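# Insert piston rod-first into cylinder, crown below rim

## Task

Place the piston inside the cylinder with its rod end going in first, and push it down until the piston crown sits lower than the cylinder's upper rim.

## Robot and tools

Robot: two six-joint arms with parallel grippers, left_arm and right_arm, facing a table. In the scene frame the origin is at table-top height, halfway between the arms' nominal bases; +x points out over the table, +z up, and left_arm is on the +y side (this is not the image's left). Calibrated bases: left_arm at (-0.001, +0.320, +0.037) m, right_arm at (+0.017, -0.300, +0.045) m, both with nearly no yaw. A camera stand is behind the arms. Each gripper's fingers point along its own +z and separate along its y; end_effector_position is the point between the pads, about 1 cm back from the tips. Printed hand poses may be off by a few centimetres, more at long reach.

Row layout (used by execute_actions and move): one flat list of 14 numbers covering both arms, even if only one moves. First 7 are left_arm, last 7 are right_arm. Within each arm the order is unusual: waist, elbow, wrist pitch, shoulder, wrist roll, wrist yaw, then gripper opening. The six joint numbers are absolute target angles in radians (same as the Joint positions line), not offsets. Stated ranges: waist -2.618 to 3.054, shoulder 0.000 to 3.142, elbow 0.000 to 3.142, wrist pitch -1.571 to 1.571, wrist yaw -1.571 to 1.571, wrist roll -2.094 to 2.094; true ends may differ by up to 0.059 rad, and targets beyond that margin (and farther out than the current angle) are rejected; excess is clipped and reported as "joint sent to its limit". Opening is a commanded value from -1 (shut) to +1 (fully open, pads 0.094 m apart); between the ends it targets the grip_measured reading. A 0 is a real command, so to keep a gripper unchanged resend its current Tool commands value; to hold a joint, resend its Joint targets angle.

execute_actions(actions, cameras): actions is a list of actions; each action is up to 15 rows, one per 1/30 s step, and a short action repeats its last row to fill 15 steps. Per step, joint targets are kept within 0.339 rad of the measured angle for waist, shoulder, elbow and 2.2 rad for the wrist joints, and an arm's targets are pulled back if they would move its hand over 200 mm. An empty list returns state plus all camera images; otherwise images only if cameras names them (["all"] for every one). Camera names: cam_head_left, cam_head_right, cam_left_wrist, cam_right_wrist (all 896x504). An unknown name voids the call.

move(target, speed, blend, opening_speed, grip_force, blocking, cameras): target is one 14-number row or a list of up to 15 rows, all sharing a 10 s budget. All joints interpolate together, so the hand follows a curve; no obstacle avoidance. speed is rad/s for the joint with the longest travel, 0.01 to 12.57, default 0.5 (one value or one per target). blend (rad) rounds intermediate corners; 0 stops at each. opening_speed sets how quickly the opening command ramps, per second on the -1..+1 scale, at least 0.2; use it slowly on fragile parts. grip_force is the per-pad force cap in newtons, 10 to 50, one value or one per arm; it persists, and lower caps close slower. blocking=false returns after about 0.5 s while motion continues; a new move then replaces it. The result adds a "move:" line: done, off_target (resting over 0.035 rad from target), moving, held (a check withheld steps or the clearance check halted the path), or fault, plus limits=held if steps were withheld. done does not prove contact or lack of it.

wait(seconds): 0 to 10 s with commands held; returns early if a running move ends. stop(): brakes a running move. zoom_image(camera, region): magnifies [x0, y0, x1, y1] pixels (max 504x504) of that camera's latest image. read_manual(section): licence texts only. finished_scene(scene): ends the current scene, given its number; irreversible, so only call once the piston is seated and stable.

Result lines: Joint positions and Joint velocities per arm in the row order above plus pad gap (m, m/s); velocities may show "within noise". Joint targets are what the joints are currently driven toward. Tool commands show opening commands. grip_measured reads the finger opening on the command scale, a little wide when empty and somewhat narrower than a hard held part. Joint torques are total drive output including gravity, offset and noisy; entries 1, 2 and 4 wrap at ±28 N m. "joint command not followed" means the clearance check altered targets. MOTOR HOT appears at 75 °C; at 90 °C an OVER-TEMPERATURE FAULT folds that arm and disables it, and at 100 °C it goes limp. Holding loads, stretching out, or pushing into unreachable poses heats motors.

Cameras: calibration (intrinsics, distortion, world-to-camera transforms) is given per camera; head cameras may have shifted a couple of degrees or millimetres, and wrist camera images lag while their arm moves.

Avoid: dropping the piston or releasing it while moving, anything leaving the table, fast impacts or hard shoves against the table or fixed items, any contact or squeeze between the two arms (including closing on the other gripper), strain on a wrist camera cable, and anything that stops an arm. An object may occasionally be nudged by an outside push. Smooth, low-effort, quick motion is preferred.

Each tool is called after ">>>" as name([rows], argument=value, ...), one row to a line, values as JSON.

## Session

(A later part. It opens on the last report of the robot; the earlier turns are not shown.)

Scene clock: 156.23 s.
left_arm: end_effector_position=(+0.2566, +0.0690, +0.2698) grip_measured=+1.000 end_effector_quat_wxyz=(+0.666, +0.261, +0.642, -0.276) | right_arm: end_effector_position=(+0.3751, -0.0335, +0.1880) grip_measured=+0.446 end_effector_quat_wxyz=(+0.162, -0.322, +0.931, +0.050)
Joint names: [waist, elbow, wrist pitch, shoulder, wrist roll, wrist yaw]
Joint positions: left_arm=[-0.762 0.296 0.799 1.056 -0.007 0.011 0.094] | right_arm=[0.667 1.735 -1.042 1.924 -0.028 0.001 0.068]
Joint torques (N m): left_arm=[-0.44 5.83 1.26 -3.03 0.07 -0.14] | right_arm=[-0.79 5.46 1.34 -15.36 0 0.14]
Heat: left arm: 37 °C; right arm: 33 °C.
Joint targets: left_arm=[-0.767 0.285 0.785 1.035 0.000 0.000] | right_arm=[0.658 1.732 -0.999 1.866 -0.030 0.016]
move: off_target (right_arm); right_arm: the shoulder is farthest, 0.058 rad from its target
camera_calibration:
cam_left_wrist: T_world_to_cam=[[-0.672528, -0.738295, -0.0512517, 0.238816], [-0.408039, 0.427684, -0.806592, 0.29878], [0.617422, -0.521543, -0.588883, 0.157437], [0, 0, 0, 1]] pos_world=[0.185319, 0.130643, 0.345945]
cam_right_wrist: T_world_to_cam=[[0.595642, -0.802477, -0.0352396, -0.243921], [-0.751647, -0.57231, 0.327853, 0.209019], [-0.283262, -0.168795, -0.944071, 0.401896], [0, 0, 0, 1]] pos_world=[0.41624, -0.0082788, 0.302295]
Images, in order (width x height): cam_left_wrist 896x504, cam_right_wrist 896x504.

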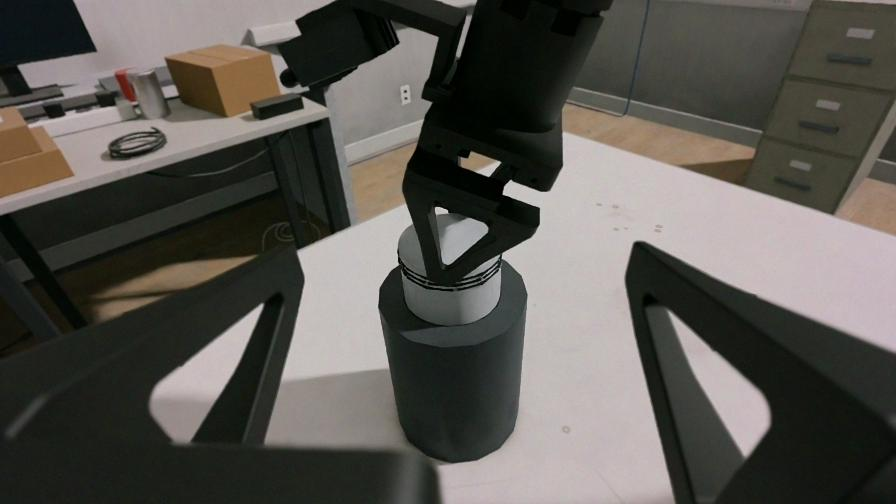

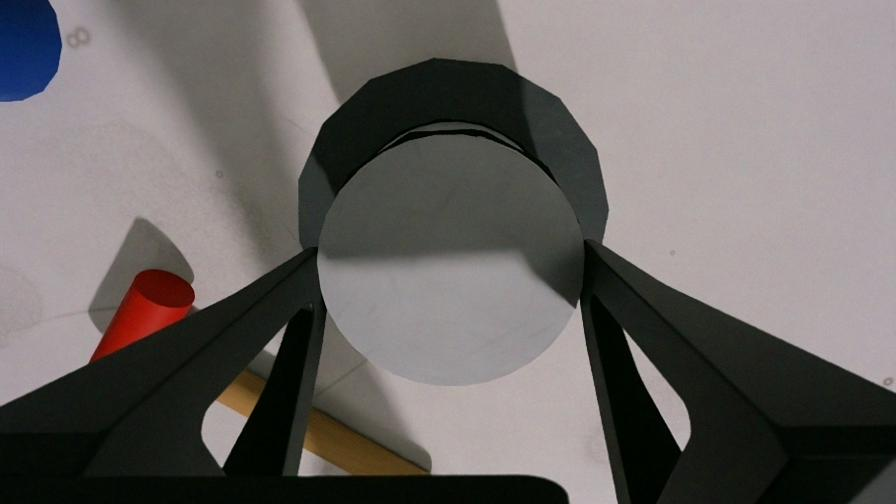

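>>> move(target=[-0.767, 0.285, 0.785, 1.035, 0.0, 0.0, 1.0, 0.658, 1.7128, -0.9804, 1.866, -0.03, 0.021, 0.2], speed=0.06, cameras=["cam_left_wrist", "cam_right_wrist"])

>>> zoom_image(camera="cam_left_wrist", region=[385, 240, 525, 340])

>>> zoom_image(camera="cam_right_wrist", region=[350, 80, 580, 220])

Scene clock: 162.80 s.
left_arm: end_effector_position=(+0.2566, +0.0690, +0.2698) grip_measured=+1.000 end_effector_quat_wxyz=(+0.666, +0.261, +0.642, -0.276) | right_arm: end_effector_position=(+0.3752, -0.0340, +0.1877) grip_measured=+0.446 end_effector_quat_wxyz=(+0.166, -0.322, +0.931, +0.050)
Joint names: [waist, elbow, wrist pitch, shoulder, wrist roll, wrist yaw]
Joint positions: left_arm=[-0.762 0.296 0.799 1.056 -0.007 0.011 0.094] | right_arm=[0.667 1.719 -1.026 1.915 -0.028 0.004 0.068]
Joint torques (N m): left_arm=[-0.46 5.83 1.27 -3.03 0.08 -0.14] | right_arm=[-0.81 5.11 1.41 -14.53 0 0.19]
Heat: left arm: 37 °C; right arm: 33 °C.
Joint targets: left_arm=[-0.767 0.285 0.785 1.035 0.000 0.000] | right_arm=[0.658 1.713 -0.980 1.866 -0.030 0.021]
move: off_target (right_arm); right_arm: the shoulder is farthest, 0.049 rad from its target
camera_calibration:
cam_left_wrist: T_world_to_cam=[[-0.672528, -0.738295, -0.0512517, 0.238816], [-0.408039, 0.427684, -0.806592, 0.29878], [0.617422, -0.521543, -0.588883, 0.157437], [0, 0, 0, 1]] pos_world=[0.185319, 0.130643, 0.345945]
cam_right_wrist: T_world_to_cam=[[0.595184, -0.802926, -0.0326563, -0.244754], [-0.754749, -0.572499, 0.32031, 0.211438], [-0.275881, -0.165996, -0.94675, 0.399294], [0, 0, 0, 1]] pos_world=[0.415413, -0.00918981, 0.302313]
Images, in order (width x height): cam_left_wrist 896x504, cam_right_wrist 896x504.

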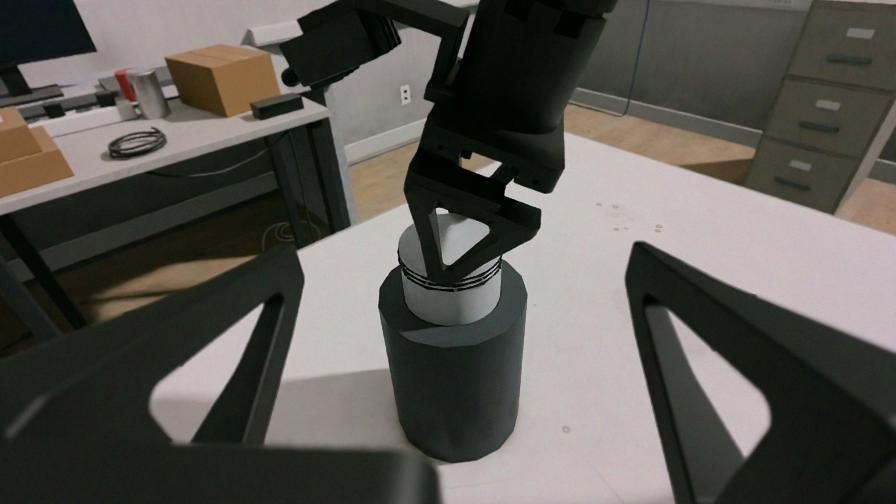

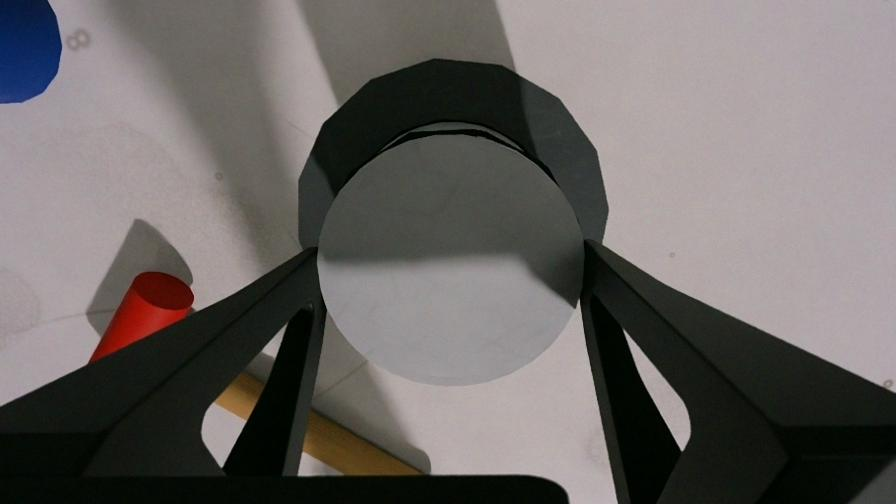

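Scaled by 3.600 from the camera's 896x504 image, which has a finer 1280x720 frame.

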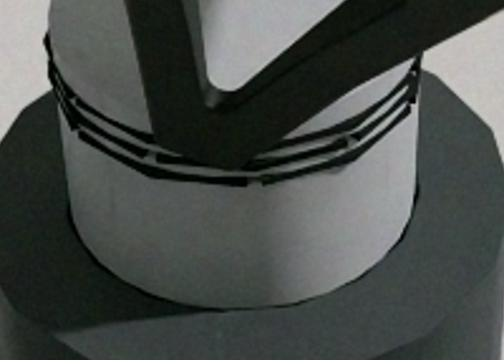

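Scaled by 2.191 from the camera's 896x504 image, which has a finer 1280x720 frame.

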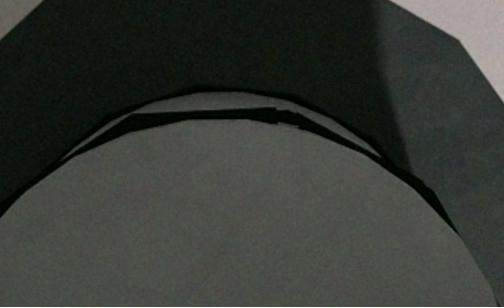

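>>> zoom_image(camera="cam_right_wrist", region=[300, 110, 460, 230])

>>> zoom_image(camera="cam_right_wrist", region=[455, 110, 615, 230])

Scaled by 3.150 from the camera's 896x504 image, which has a finer 1280x720 frame.

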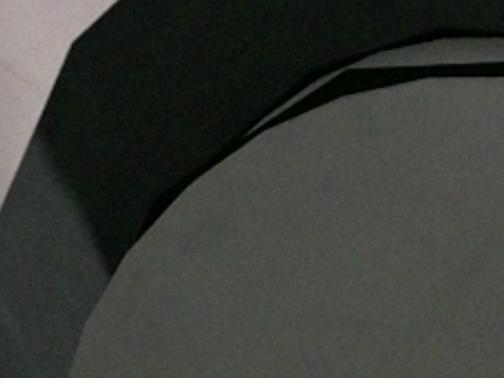

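Scaled by 3.150 from the camera's 896x504 image, which has a finer 1280x720 frame.

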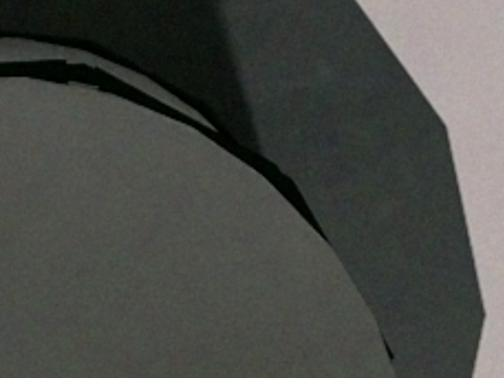

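>>> move(target=[-0.767, 0.285, 0.785, 1.035, 0.0, 0.0, 1.0, 0.658, 1.7128, -0.9804, 1.866, -0.03, 0.029, 0.2], speed=0.06, cameras=["cam_left_wrist", "cam_right_wrist"])

>>> zoom_image(camera="cam_left_wrist", region=[385, 240, 525, 340])

>>> zoom_image(camera="cam_right_wrist", region=[340, 90, 580, 220])

Scene clock: 166.73 s.
left_arm: end_effector_position=(+0.2566, +0.0690, +0.2698) grip_measured=+1.000 end_effector_quat_wxyz=(+0.666, +0.261, +0.642, -0.276) | right_arm: end_effector_position=(+0.3759, -0.0346, +0.1877) grip_measured=+0.446 end_effector_quat_wxyz=(+0.167, -0.321, +0.931, +0.048)
Joint names: [waist, elbow, wrist pitch, shoulder, wrist roll, wrist yaw]
Joint positions: left_arm=[-0.762 0.296 0.799 1.056 -0.007 0.011 0.094] | right_arm=[0.667 1.719 -1.026 1.915 -0.028 0.009 0.068]
Joint torques (N m): left_arm=[-0.46 5.83 1.26 -3.03 0.08 -0.15] | right_arm=[-0.79 5.19 1.39 -14.57 0.01 0.21]
Heat: left arm: 37 °C; right arm: 34 °C.
Joint targets: left_arm=[-0.767 0.285 0.785 1.035 0.000 0.000] | right_arm=[0.658 1.713 -0.980 1.866 -0.030 0.029]
move: off_target (right_arm); right_arm: the shoulder is farthest, 0.049 rad from its target
camera_calibration:
cam_left_wrist: T_world_to_cam=[[-0.672528, -0.738295, -0.0512517, 0.238816], [-0.408039, 0.427684, -0.806592, 0.29878], [0.617422, -0.521543, -0.588883, 0.157437], [0, 0, 0, 1]] pos_world=[0.185319, 0.130643, 0.345945]
cam_right_wrist: T_world_to_cam=[[0.594312, -0.803738, -0.0282375, -0.246058], [-0.756482, -0.570599, 0.319612, 0.21246], [-0.272997, -0.168588, -0.947128, 0.398335], [0, 0, 0, 1]] pos_world=[0.415702, -0.00938236, 0.302422]
Images, in order (width x height): cam_left_wrist 896x504, cam_right_wrist 896x504.

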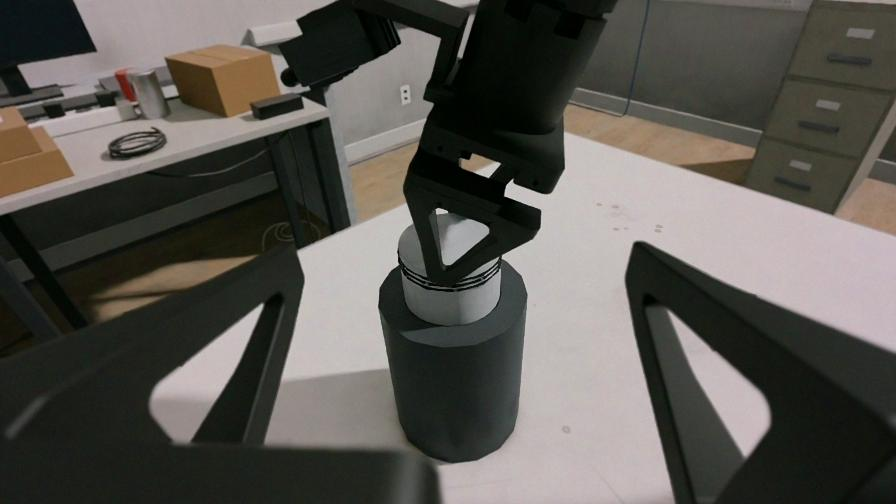

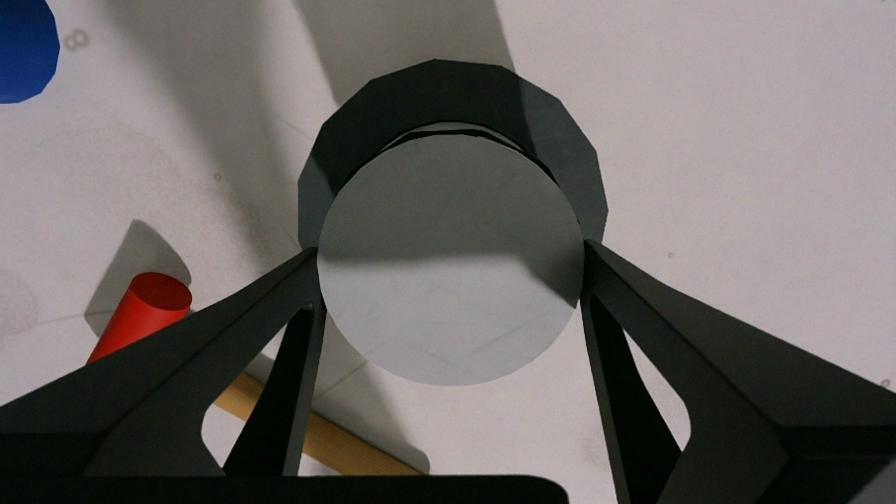

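Scaled by 3.600 from the camera's 896x504 image, which has a finer 1280x720 frame.

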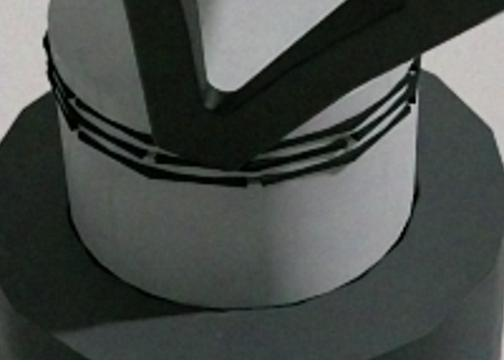

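Scaled by 2.100 from the camera's 896x504 image, which has a finer 1280x720 frame.

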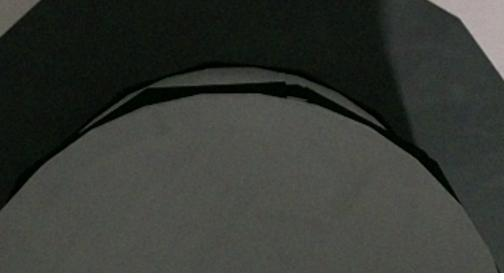

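>>> move(target=[-0.767, 0.285, 0.785, 1.035, 0.0, 0.0, 1.0, 0.658, 1.7400, -1.006, 1.866, 0.046, 0.034, 0.2], speed=0.1, cameras=["cam_left_wrist", "cam_right_wrist"])

>>> zoom_image(camera="cam_left_wrist", region=[385, 240, 525, 340])

>>> zoom_image(camera="cam_right_wrist", region=[340, 90, 460, 200])

>>> zoom_image(camera="cam_right_wrist", region=[450, 90, 570, 200])

Scene clock: 171.47 s.
left_arm: end_effector_position=(+0.2566, +0.0690, +0.2698) grip_measured=+1.000 end_effector_quat_wxyz=(+0.666, +0.261, +0.642, -0.276) | right_arm: end_effector_position=(+0.3758, -0.0354, +0.1875) grip_measured=+0.446 end_effector_quat_wxyz=(+0.165, -0.290, +0.941, +0.052)
Joint names: [waist, elbow, wrist pitch, shoulder, wrist roll, wrist yaw]
Joint positions: left_arm=[-0.762 0.296 0.799 1.056 -0.007 0.011 0.094] | right_arm=[0.667 1.719 -1.028 1.915 0.038 0.012 0.068]
Joint torques (N m): left_arm=[-0.47 5.85 1.27 -3.03 0.07 -0.14] | right_arm=[-0.83 7.21 1.1 -14.57 0.08 0.24]
Heat: left arm: 37 °C; right arm: 34 °C.
Joint targets: left_arm=[-0.767 0.285 0.785 1.035 0.000 0.000] | right_arm=[0.658 1.740 -1.006 1.866 0.046 0.034]
move: off_target (right_arm); right_arm: the shoulder is farthest, 0.049 rad from its target
camera_calibration:
cam_left_wrist: T_world_to_cam=[[-0.672528, -0.738295, -0.0512517, 0.238816], [-0.408039, 0.427684, -0.806592, 0.29878], [0.617422, -0.521543, -0.588883, 0.157437], [0, 0, 0, 1]] pos_world=[0.185319, 0.130643, 0.345945]
cam_right_wrist: T_world_to_cam=[[0.541854, -0.839133, -0.0474383, -0.224645], [-0.787074, -0.526417, 0.321559, 0.224722], [-0.294803, -0.1369, -0.945701, 0.407109], [0, 0, 0, 1]] pos_world=[0.418614, -0.0144763, 0.302085]
Images, in order (width x height): cam_left_wrist 896x504, cam_right_wrist 896x504.

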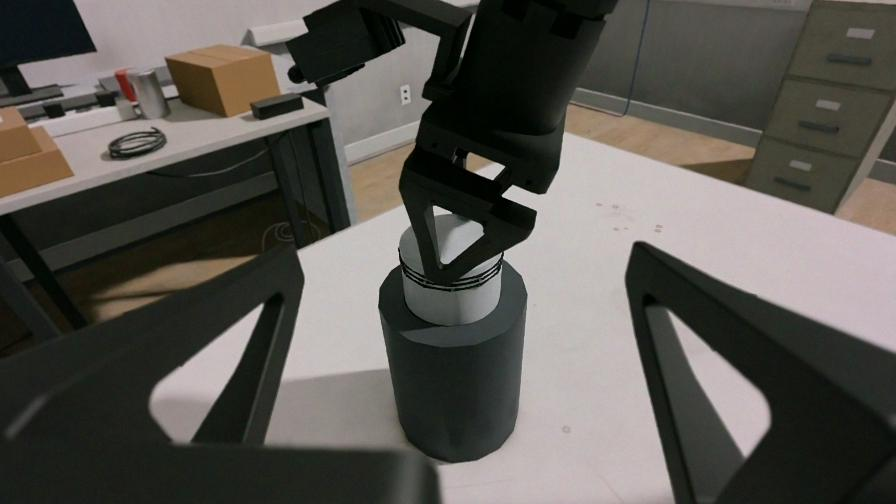

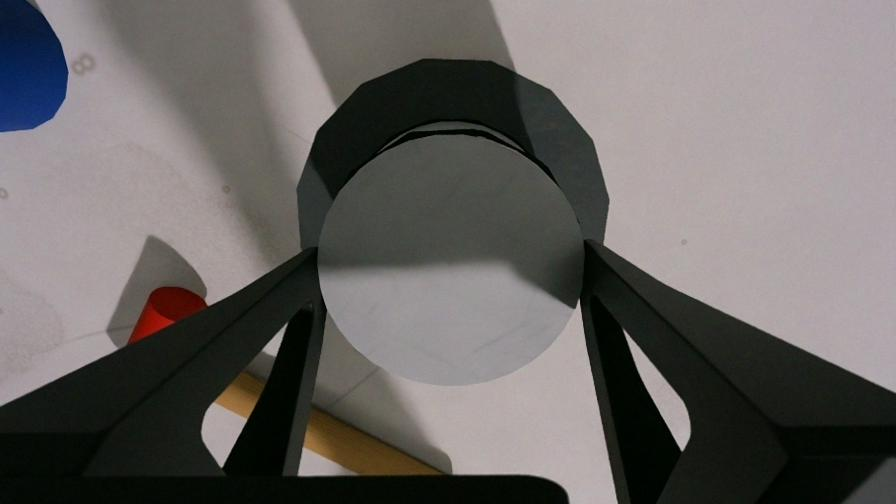

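Scaled by 3.600 from the camera's 896x504 image, which has a finer 1280x720 frame.

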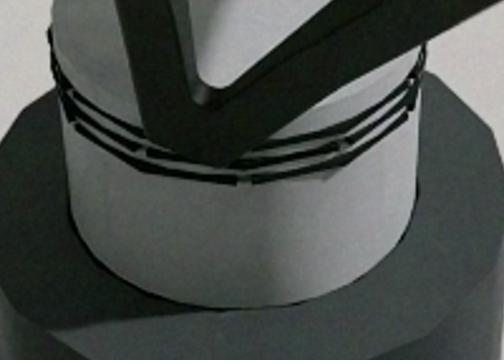

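Scaled by 4.200 from the camera's 896x504 image, which has a finer 1280x720 frame.

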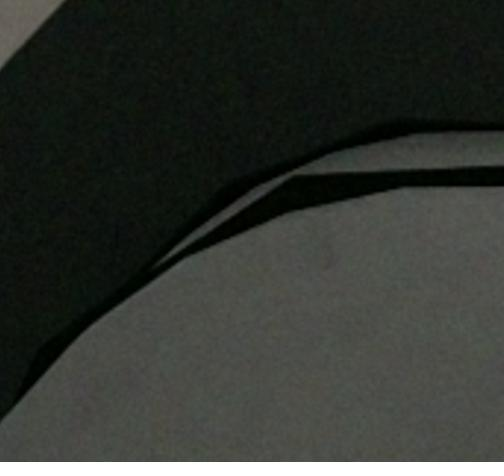

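Scaled by 4.200 from the camera's 896x504 image, which has a finer 1280x720 frame.

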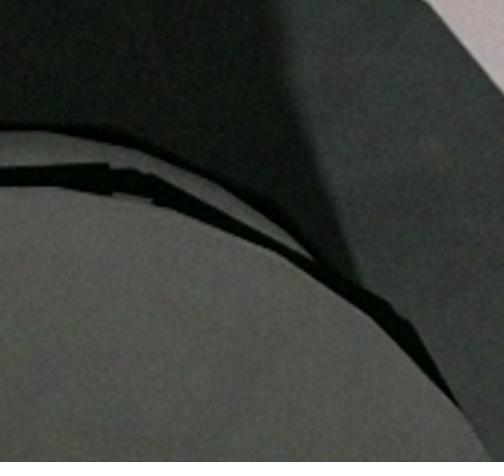

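>>> move(target=[-0.767, 0.285, 0.785, 1.035, 0.0, 0.0, 1.0, 0.658, 1.7680, -1.016, 1.866, 0.046, 0.034, 0.2], speed=0.1, cameras=["cam_left_wrist", "cam_right_wrist"])

>>> zoom_image(camera="cam_left_wrist", region=[385, 240, 525, 340])

>>> zoom_image(camera="cam_right_wrist", region=[340, 90, 460, 200])

>>> zoom_image(camera="cam_right_wrist", region=[450, 90, 570, 200])

Scene clock: 174.93 s.
left_arm: end_effector_position=(+0.2566, +0.0690, +0.2698) grip_measured=+1.000 end_effector_quat_wxyz=(+0.666, +0.261, +0.642, -0.276) | right_arm: end_effector_position=(+0.3757, -0.0355, +0.1875) grip_measured=+0.446 end_effector_quat_wxyz=(+0.164, -0.290, +0.941, +0.052)
Joint names: [waist, elbow, wrist pitch, shoulder, wrist roll, wrist yaw]
Joint positions: left_arm=[-0.762 0.296 0.799 1.056 -0.007 0.011 0.094] | right_arm=[0.667 1.719 -1.029 1.915 0.038 0.012 0.068]
Joint torques (N m): left_arm=[-0.46 5.83 1.27 -3.03 0.07 -0.15] | right_arm=[-0.91 9.59 1 -14.57 0.11 0.24]
Motor temperatures (°C): left_arm=[28 30 38 28 27 27 25] | right_arm=[30 33 33 35 28 29 30]
Heat: left arm: 38 °C; right arm: 35 °C.
Joint targets: left_arm=[-0.767 0.285 0.785 1.035 0.000 0.000] | right_arm=[0.658 1.768 -1.016 1.866 0.046 0.034]
move: off_target (right_arm); right_arm: the shoulder is farthest, 0.049 rad from its target
camera_calibration:
cam_left_wrist: T_world_to_cam=[[-0.672528, -0.738295, -0.0512517, 0.238816], [-0.408039, 0.427684, -0.806592, 0.29878], [0.617422, -0.521543, -0.588883, 0.157437], [0, 0, 0, 1]] pos_world=[0.185319, 0.130643, 0.345945]
cam_right_wrist: T_world_to_cam=[[0.541541, -0.839329, -0.0475478, -0.224519], [-0.787032, -0.526055, 0.322253, 0.224403], [-0.295489, -0.137092, -0.945459, 0.407182], [0, 0, 0, 1]] pos_world=[0.418516, -0.0145761, 0.301984]
Images, in order (width x height): cam_left_wrist 896x504, cam_right_wrist 896x504.

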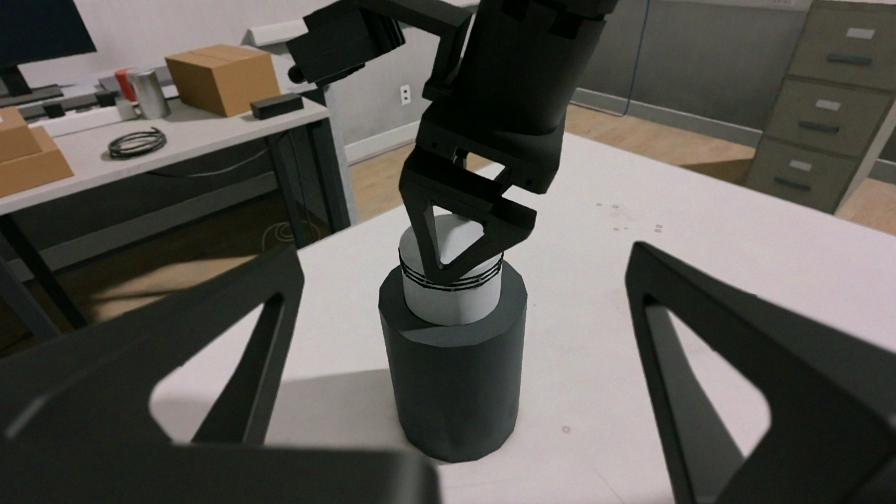

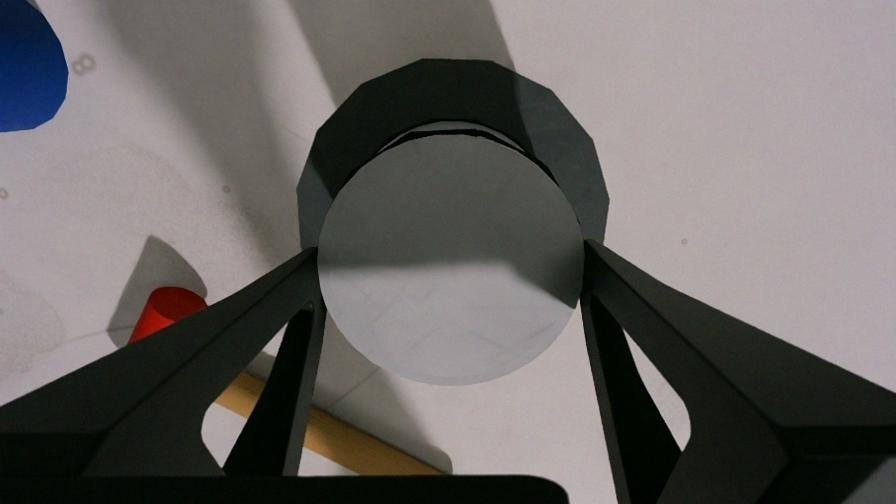

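Scaled by 3.600 from the camera's 896x504 image, which has a finer 1280x720 frame.

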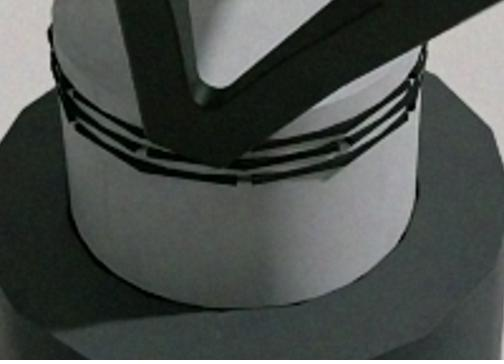

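Scaled by 4.200 from the camera's 896x504 image, which has a finer 1280x720 frame.

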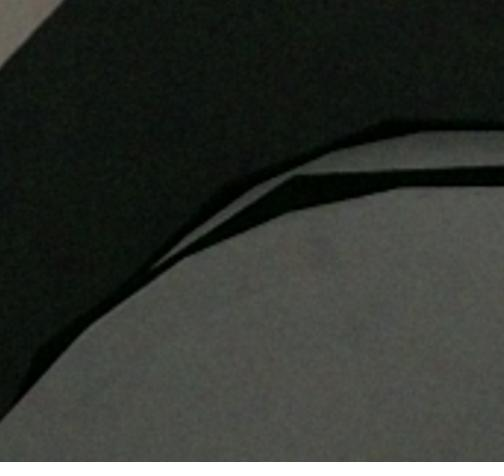

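Scaled by 4.200 from the camera's 896x504 image, which has a finer 1280x720 frame.

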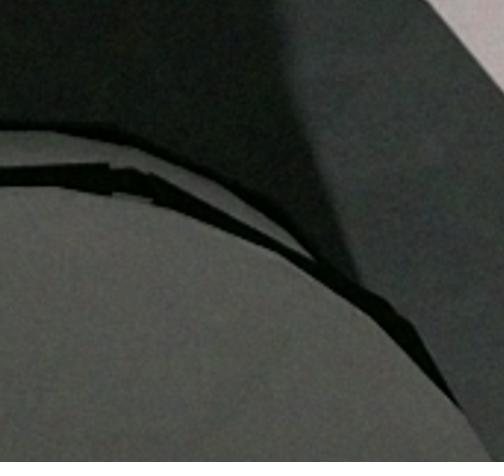

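>>> move(target=[-0.767, 0.285, 0.785, 1.035, 0.0, 0.0, 1.0, 0.658, 1.8000, -1.052, 1.866, 0.046, 0.036, 0.2], speed=0.1, cameras=["cam_left_wrist", "cam_right_wrist"])

>>> zoom_image(camera="cam_left_wrist", region=[385, 240, 525, 340])

>>> zoom_image(camera="cam_right_wrist", region=[340, 70, 460, 200])

>>> zoom_image(camera="cam_right_wrist", region=[450, 70, 570, 200])

Scene clock: 177.60 s.
left_arm: end_effector_position=(+0.2566, +0.0690, +0.2698) grip_measured=+1.000 end_effector_quat_wxyz=(+0.666, +0.261, +0.642, -0.276) | right_arm: end_effector_position=(+0.3724, -0.0394, +0.1934) grip_measured=+0.446 end_effector_quat_wxyz=(+0.157, -0.290, +0.943, +0.045)
Joint names: [waist, elbow, wrist pitch, shoulder, wrist roll, wrist yaw]
Joint positions: left_arm=[-0.762 0.296 0.799 1.056 -0.007 0.011 0.094] | right_arm=[0.667 1.749 -1.078 1.915 0.039 0.019 0.068]
Joint torques (N m): left_arm=[-0.46 5.85 1.26 -3.03 0.08 -0.14] | right_arm=[-0.83 9.69 1.14 -14.48 0.09 0.18]
Heat: left arm: 38 °C; right arm: 35 °C.
Joint targets: left_arm=[-0.767 0.285 0.785 1.035 0.000 0.000] | right_arm=[0.658 1.800 -1.052 1.866 0.046 0.036]
move: off_target (right_arm); right_arm: the elbow is farthest, 0.051 rad from its target
camera_calibration:
cam_left_wrist: T_world_to_cam=[[-0.672528, -0.738295, -0.0512517, 0.238816], [-0.408039, 0.427684, -0.806592, 0.29878], [0.617422, -0.521543, -0.588883, 0.157437], [0, 0, 0, 1]] pos_world=[0.185319, 0.130643, 0.345945]
cam_right_wrist: T_world_to_cam=[[0.538863, -0.841446, -0.0399502, -0.226411], [-0.784557, -0.518571, 0.339933, 0.213779], [-0.306753, -0.151834, -0.939601, 0.413773], [0, 0, 0, 1]] pos_world=[0.416652, -0.0168282, 0.307066]
Images, in order (width x height): cam_left_wrist 896x504, cam_right_wrist 896x504.

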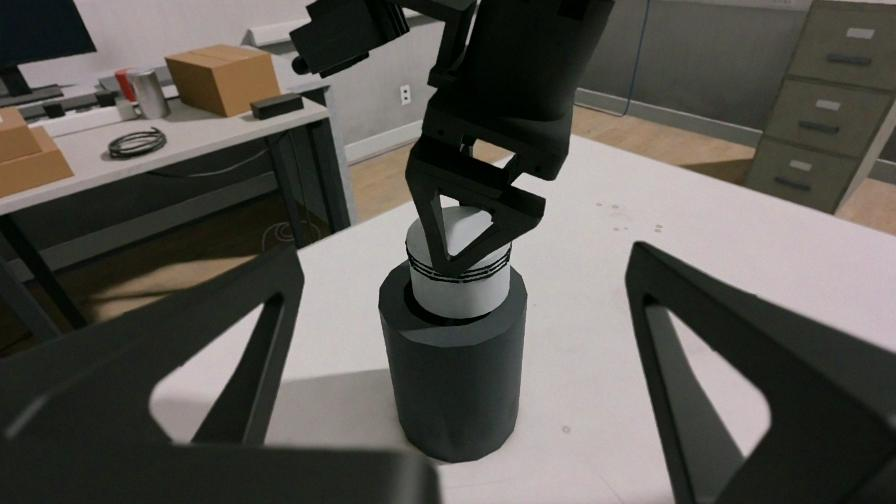

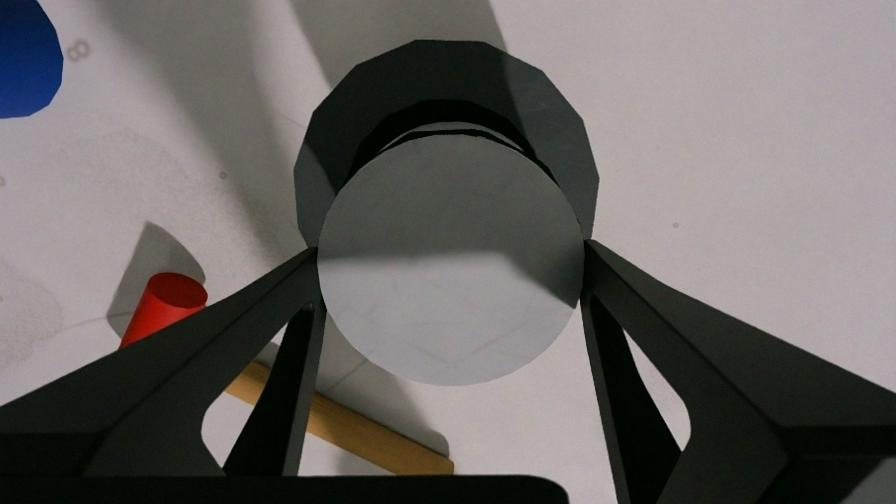

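Scaled by 3.600 from the camera's 896x504 image, which has a finer 1280x720 frame.

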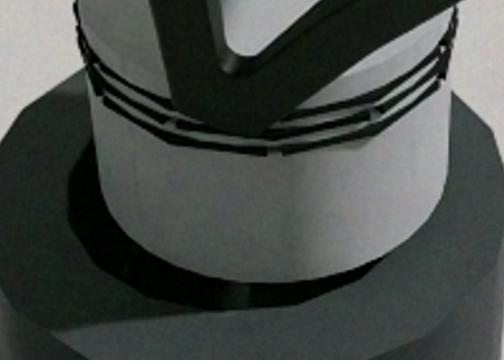

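Scaled by 3.877 from the camera's 896x504 image, which has a finer 1280x720 frame.

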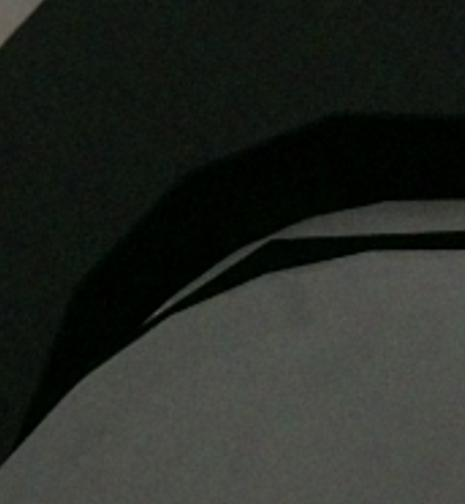

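Scaled by 3.877 from the camera's 896x504 image, which has a finer 1280x720 frame.

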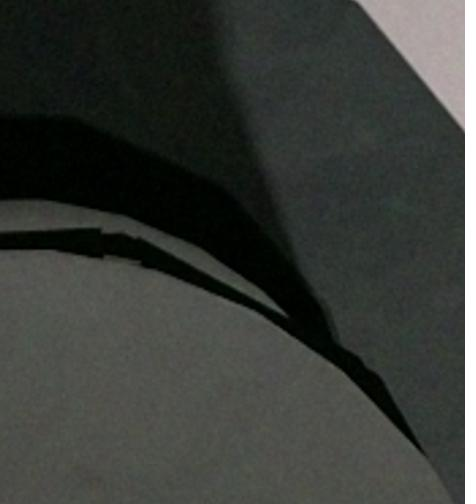

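>>> move(target=[-0.767, 0.285, 0.785, 1.035, 0.0, 0.0, 1.0, 0.658, 1.7320, -0.998, 1.866, 0.046, 0.002, 0.2], speed=0.1, cameras=["cam_left_wrist", "cam_right_wrist"])

>>> zoom_image(camera="cam_left_wrist", region=[385, 240, 525, 340])

>>> zoom_image(camera="cam_right_wrist", region=[340, 90, 460, 200])

>>> zoom_image(camera="cam_right_wrist", region=[450, 90, 570, 200])

Scene clock: 182.40 s.
left_arm: end_effector_position=(+0.2566, +0.0690, +0.2698) grip_measured=+1.000 end_effector_quat_wxyz=(+0.666, +0.261, +0.642, -0.276) | right_arm: end_effector_position=(+0.3749, -0.0353, +0.1904) grip_measured=+0.446 end_effector_quat_wxyz=(+0.163, -0.290, +0.941, +0.053)
Joint names: [waist, elbow, wrist pitch, shoulder, wrist roll, wrist yaw]
Joint positions: left_arm=[-0.762 0.296 0.799 1.056 -0.007 0.011 0.094] | right_arm=[0.667 1.731 -1.042 1.915 0.039 0.009 0.068]
Joint torques (N m): left_arm=[-0.46 5.83 1.27 -3.03 0.08 -0.14] | right_arm=[-0.88 5.71 1.41 -14.46 0.08 -0.07]
Heat: left arm: 38 °C; right arm: 35 °C.
Joint targets: left_arm=[-0.767 0.285 0.785 1.035 0.000 0.000] | right_arm=[0.658 1.732 -0.998 1.866 0.046 0.002]
move: off_target (right_arm); right_arm: the shoulder is farthest, 0.049 rad from its target
camera_calibration:
cam_left_wrist: T_world_to_cam=[[-0.672528, -0.738295, -0.0512517, 0.238816], [-0.408039, 0.427684, -0.806592, 0.29878], [0.617422, -0.521543, -0.588883, 0.157437], [0, 0, 0, 1]] pos_world=[0.185319, 0.130643, 0.345945]
cam_right_wrist: T_world_to_cam=[[0.54204, -0.838818, -0.050768, -0.223399], [-0.785558, -0.527229, 0.323927, 0.222051], [-0.298482, -0.1357, -0.944719, 0.410752], [0, 0, 0, 1]] pos_world=[0.418127, -0.0145799, 0.304775]
Images, in order (width x height): cam_left_wrist 896x504, cam_right_wrist 896x504.

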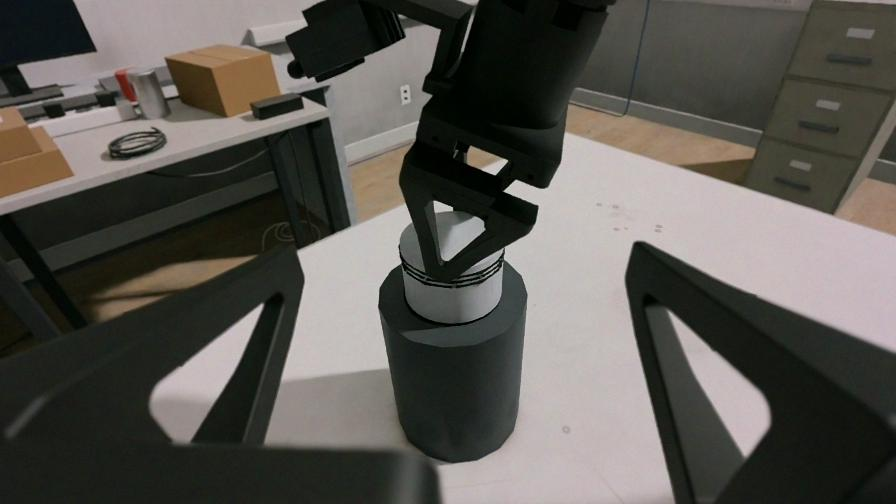

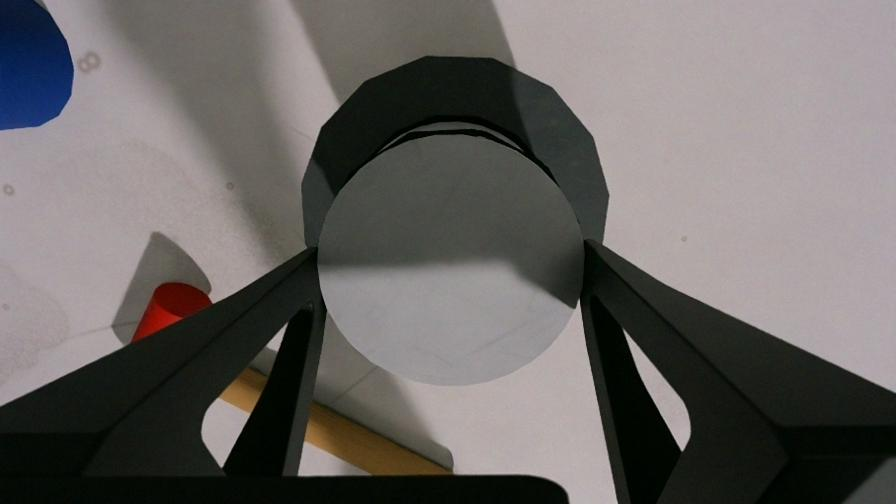

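Scaled by 3.600 from the camera's 896x504 image, which has a finer 1280x720 frame.

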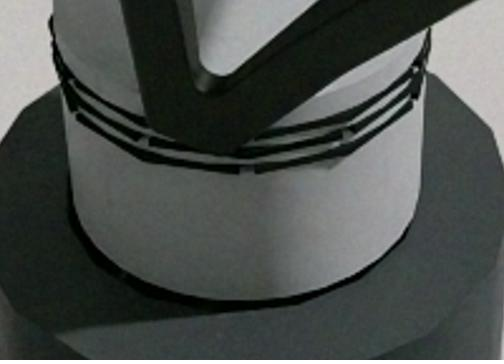

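Scaled by 4.200 from the camera's 896x504 image, which has a finer 1280x720 frame.

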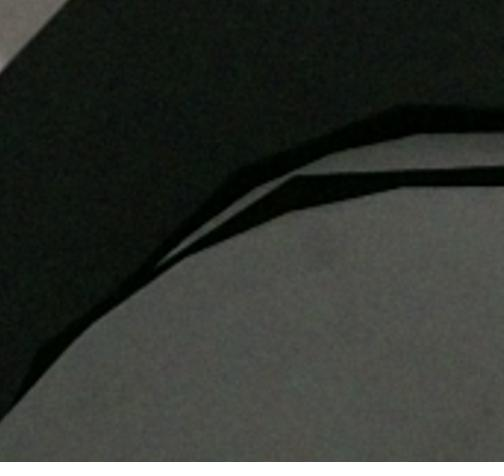

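Scaled by 4.200 from the camera's 896x504 image, which has a finer 1280x720 frame.

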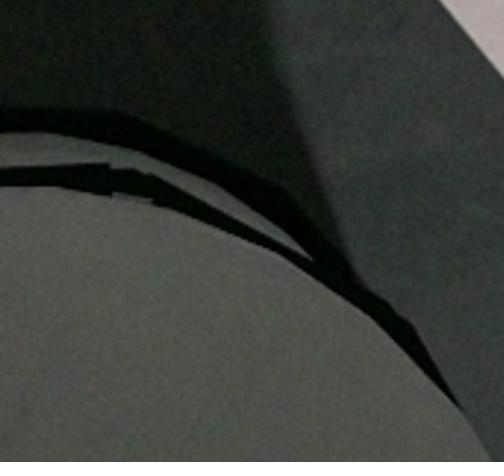

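>>> move(target=[-0.767, 0.285, 0.785, 1.035, 0.0, 0.0, 1.0, 0.658, 1.7320, -0.998, 1.866, 0.046, 0.031, 0.2], speed=0.1, cameras=["cam_left_wrist", "cam_right_wrist"])

>>> zoom_image(camera="cam_left_wrist", region=[385, 240, 525, 340])

>>> zoom_image(camera="cam_right_wrist", region=[340, 90, 460, 200])

>>> zoom_image(camera="cam_right_wrist", region=[450, 90, 570, 200])

Scene clock: 190.77 s.
left_arm: end_effector_position=(+0.2566, +0.0690, +0.2698) grip_measured=+1.000 end_effector_quat_wxyz=(+0.666, +0.261, +0.642, -0.276) | right_arm: end_effector_position=(+0.3755, -0.0361, +0.1904) grip_measured=+0.446 end_effector_quat_wxyz=(+0.164, -0.290, +0.942, +0.051)
Joint names: [waist, elbow, wrist pitch, shoulder, wrist roll, wrist yaw]
Joint positions: left_arm=[-0.762 0.296 0.799 1.056 -0.007 0.011 0.094] | right_arm=[0.667 1.731 -1.042 1.915 0.039 0.014 0.068]
Joint torques (N m): left_arm=[-0.46 5.83 1.27 -3.03 0.07 -0.14] | right_arm=[-0.81 5.71 1.37 -14.52 0.08 0.18]
Heat: left arm: 38 °C; right arm: 36 °C.
Joint targets: left_arm=[-0.767 0.285 0.785 1.035 0.000 0.000] | right_arm=[0.658 1.732 -0.998 1.866 0.046 0.031]
move: off_target (right_arm); right_arm: the shoulder is farthest, 0.049 rad from its target
camera_calibration:
cam_left_wrist: T_world_to_cam=[[-0.672528, -0.738295, -0.0512517, 0.238816], [-0.408039, 0.427684, -0.806592, 0.29878], [0.617422, -0.521543, -0.588883, 0.157437], [0, 0, 0, 1]] pos_world=[0.185319, 0.130643, 0.345945]
cam_right_wrist: T_world_to_cam=[[0.540682, -0.839982, -0.0457539, -0.224856], [-0.787474, -0.524515, 0.32368, 0.222955], [-0.295884, -0.138978, -0.94506, 0.409856], [0, 0, 0, 1]] pos_world=[0.418416, -0.0149708, 0.304884]
Images, in order (width x height): cam_left_wrist 896x504, cam_right_wrist 896x504.

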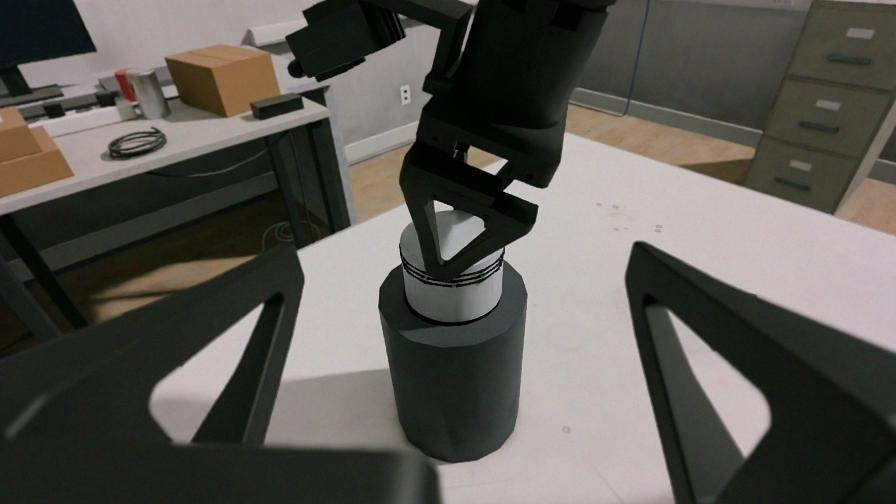

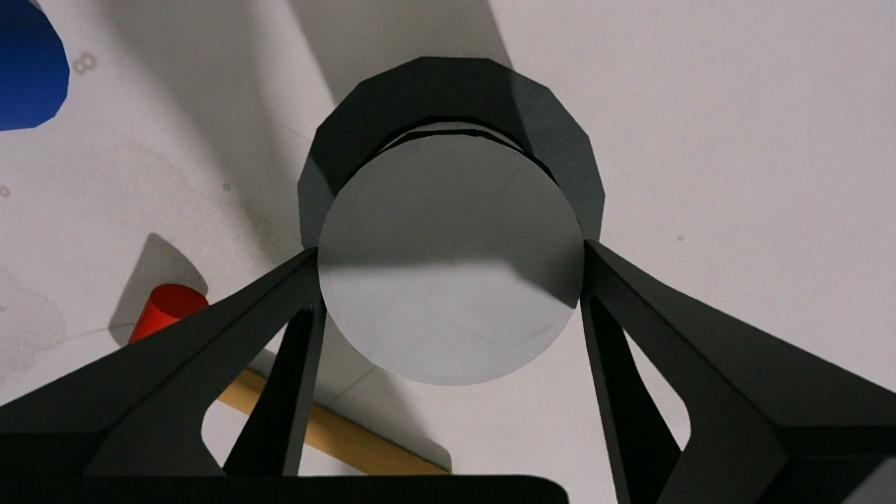

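Scaled by 3.600 from the camera's 896x504 image, which has a finer 1280x720 frame.

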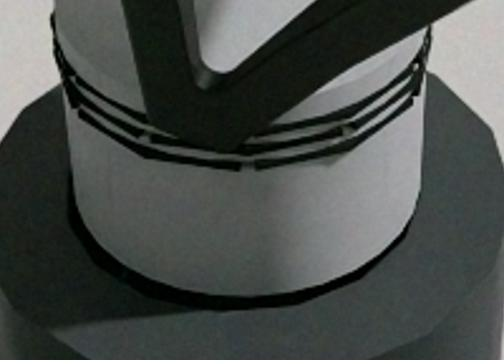

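Scaled by 4.200 from the camera's 896x504 image, which has a finer 1280x720 frame.

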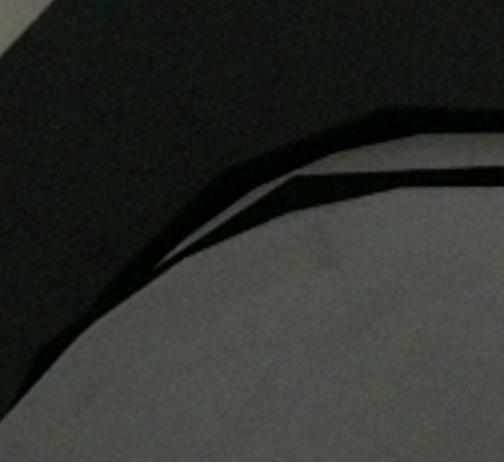

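Scaled by 4.200 from the camera's 896x504 image, which has a finer 1280x720 frame.

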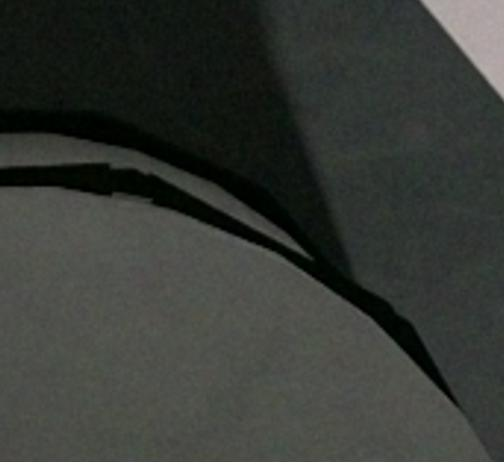

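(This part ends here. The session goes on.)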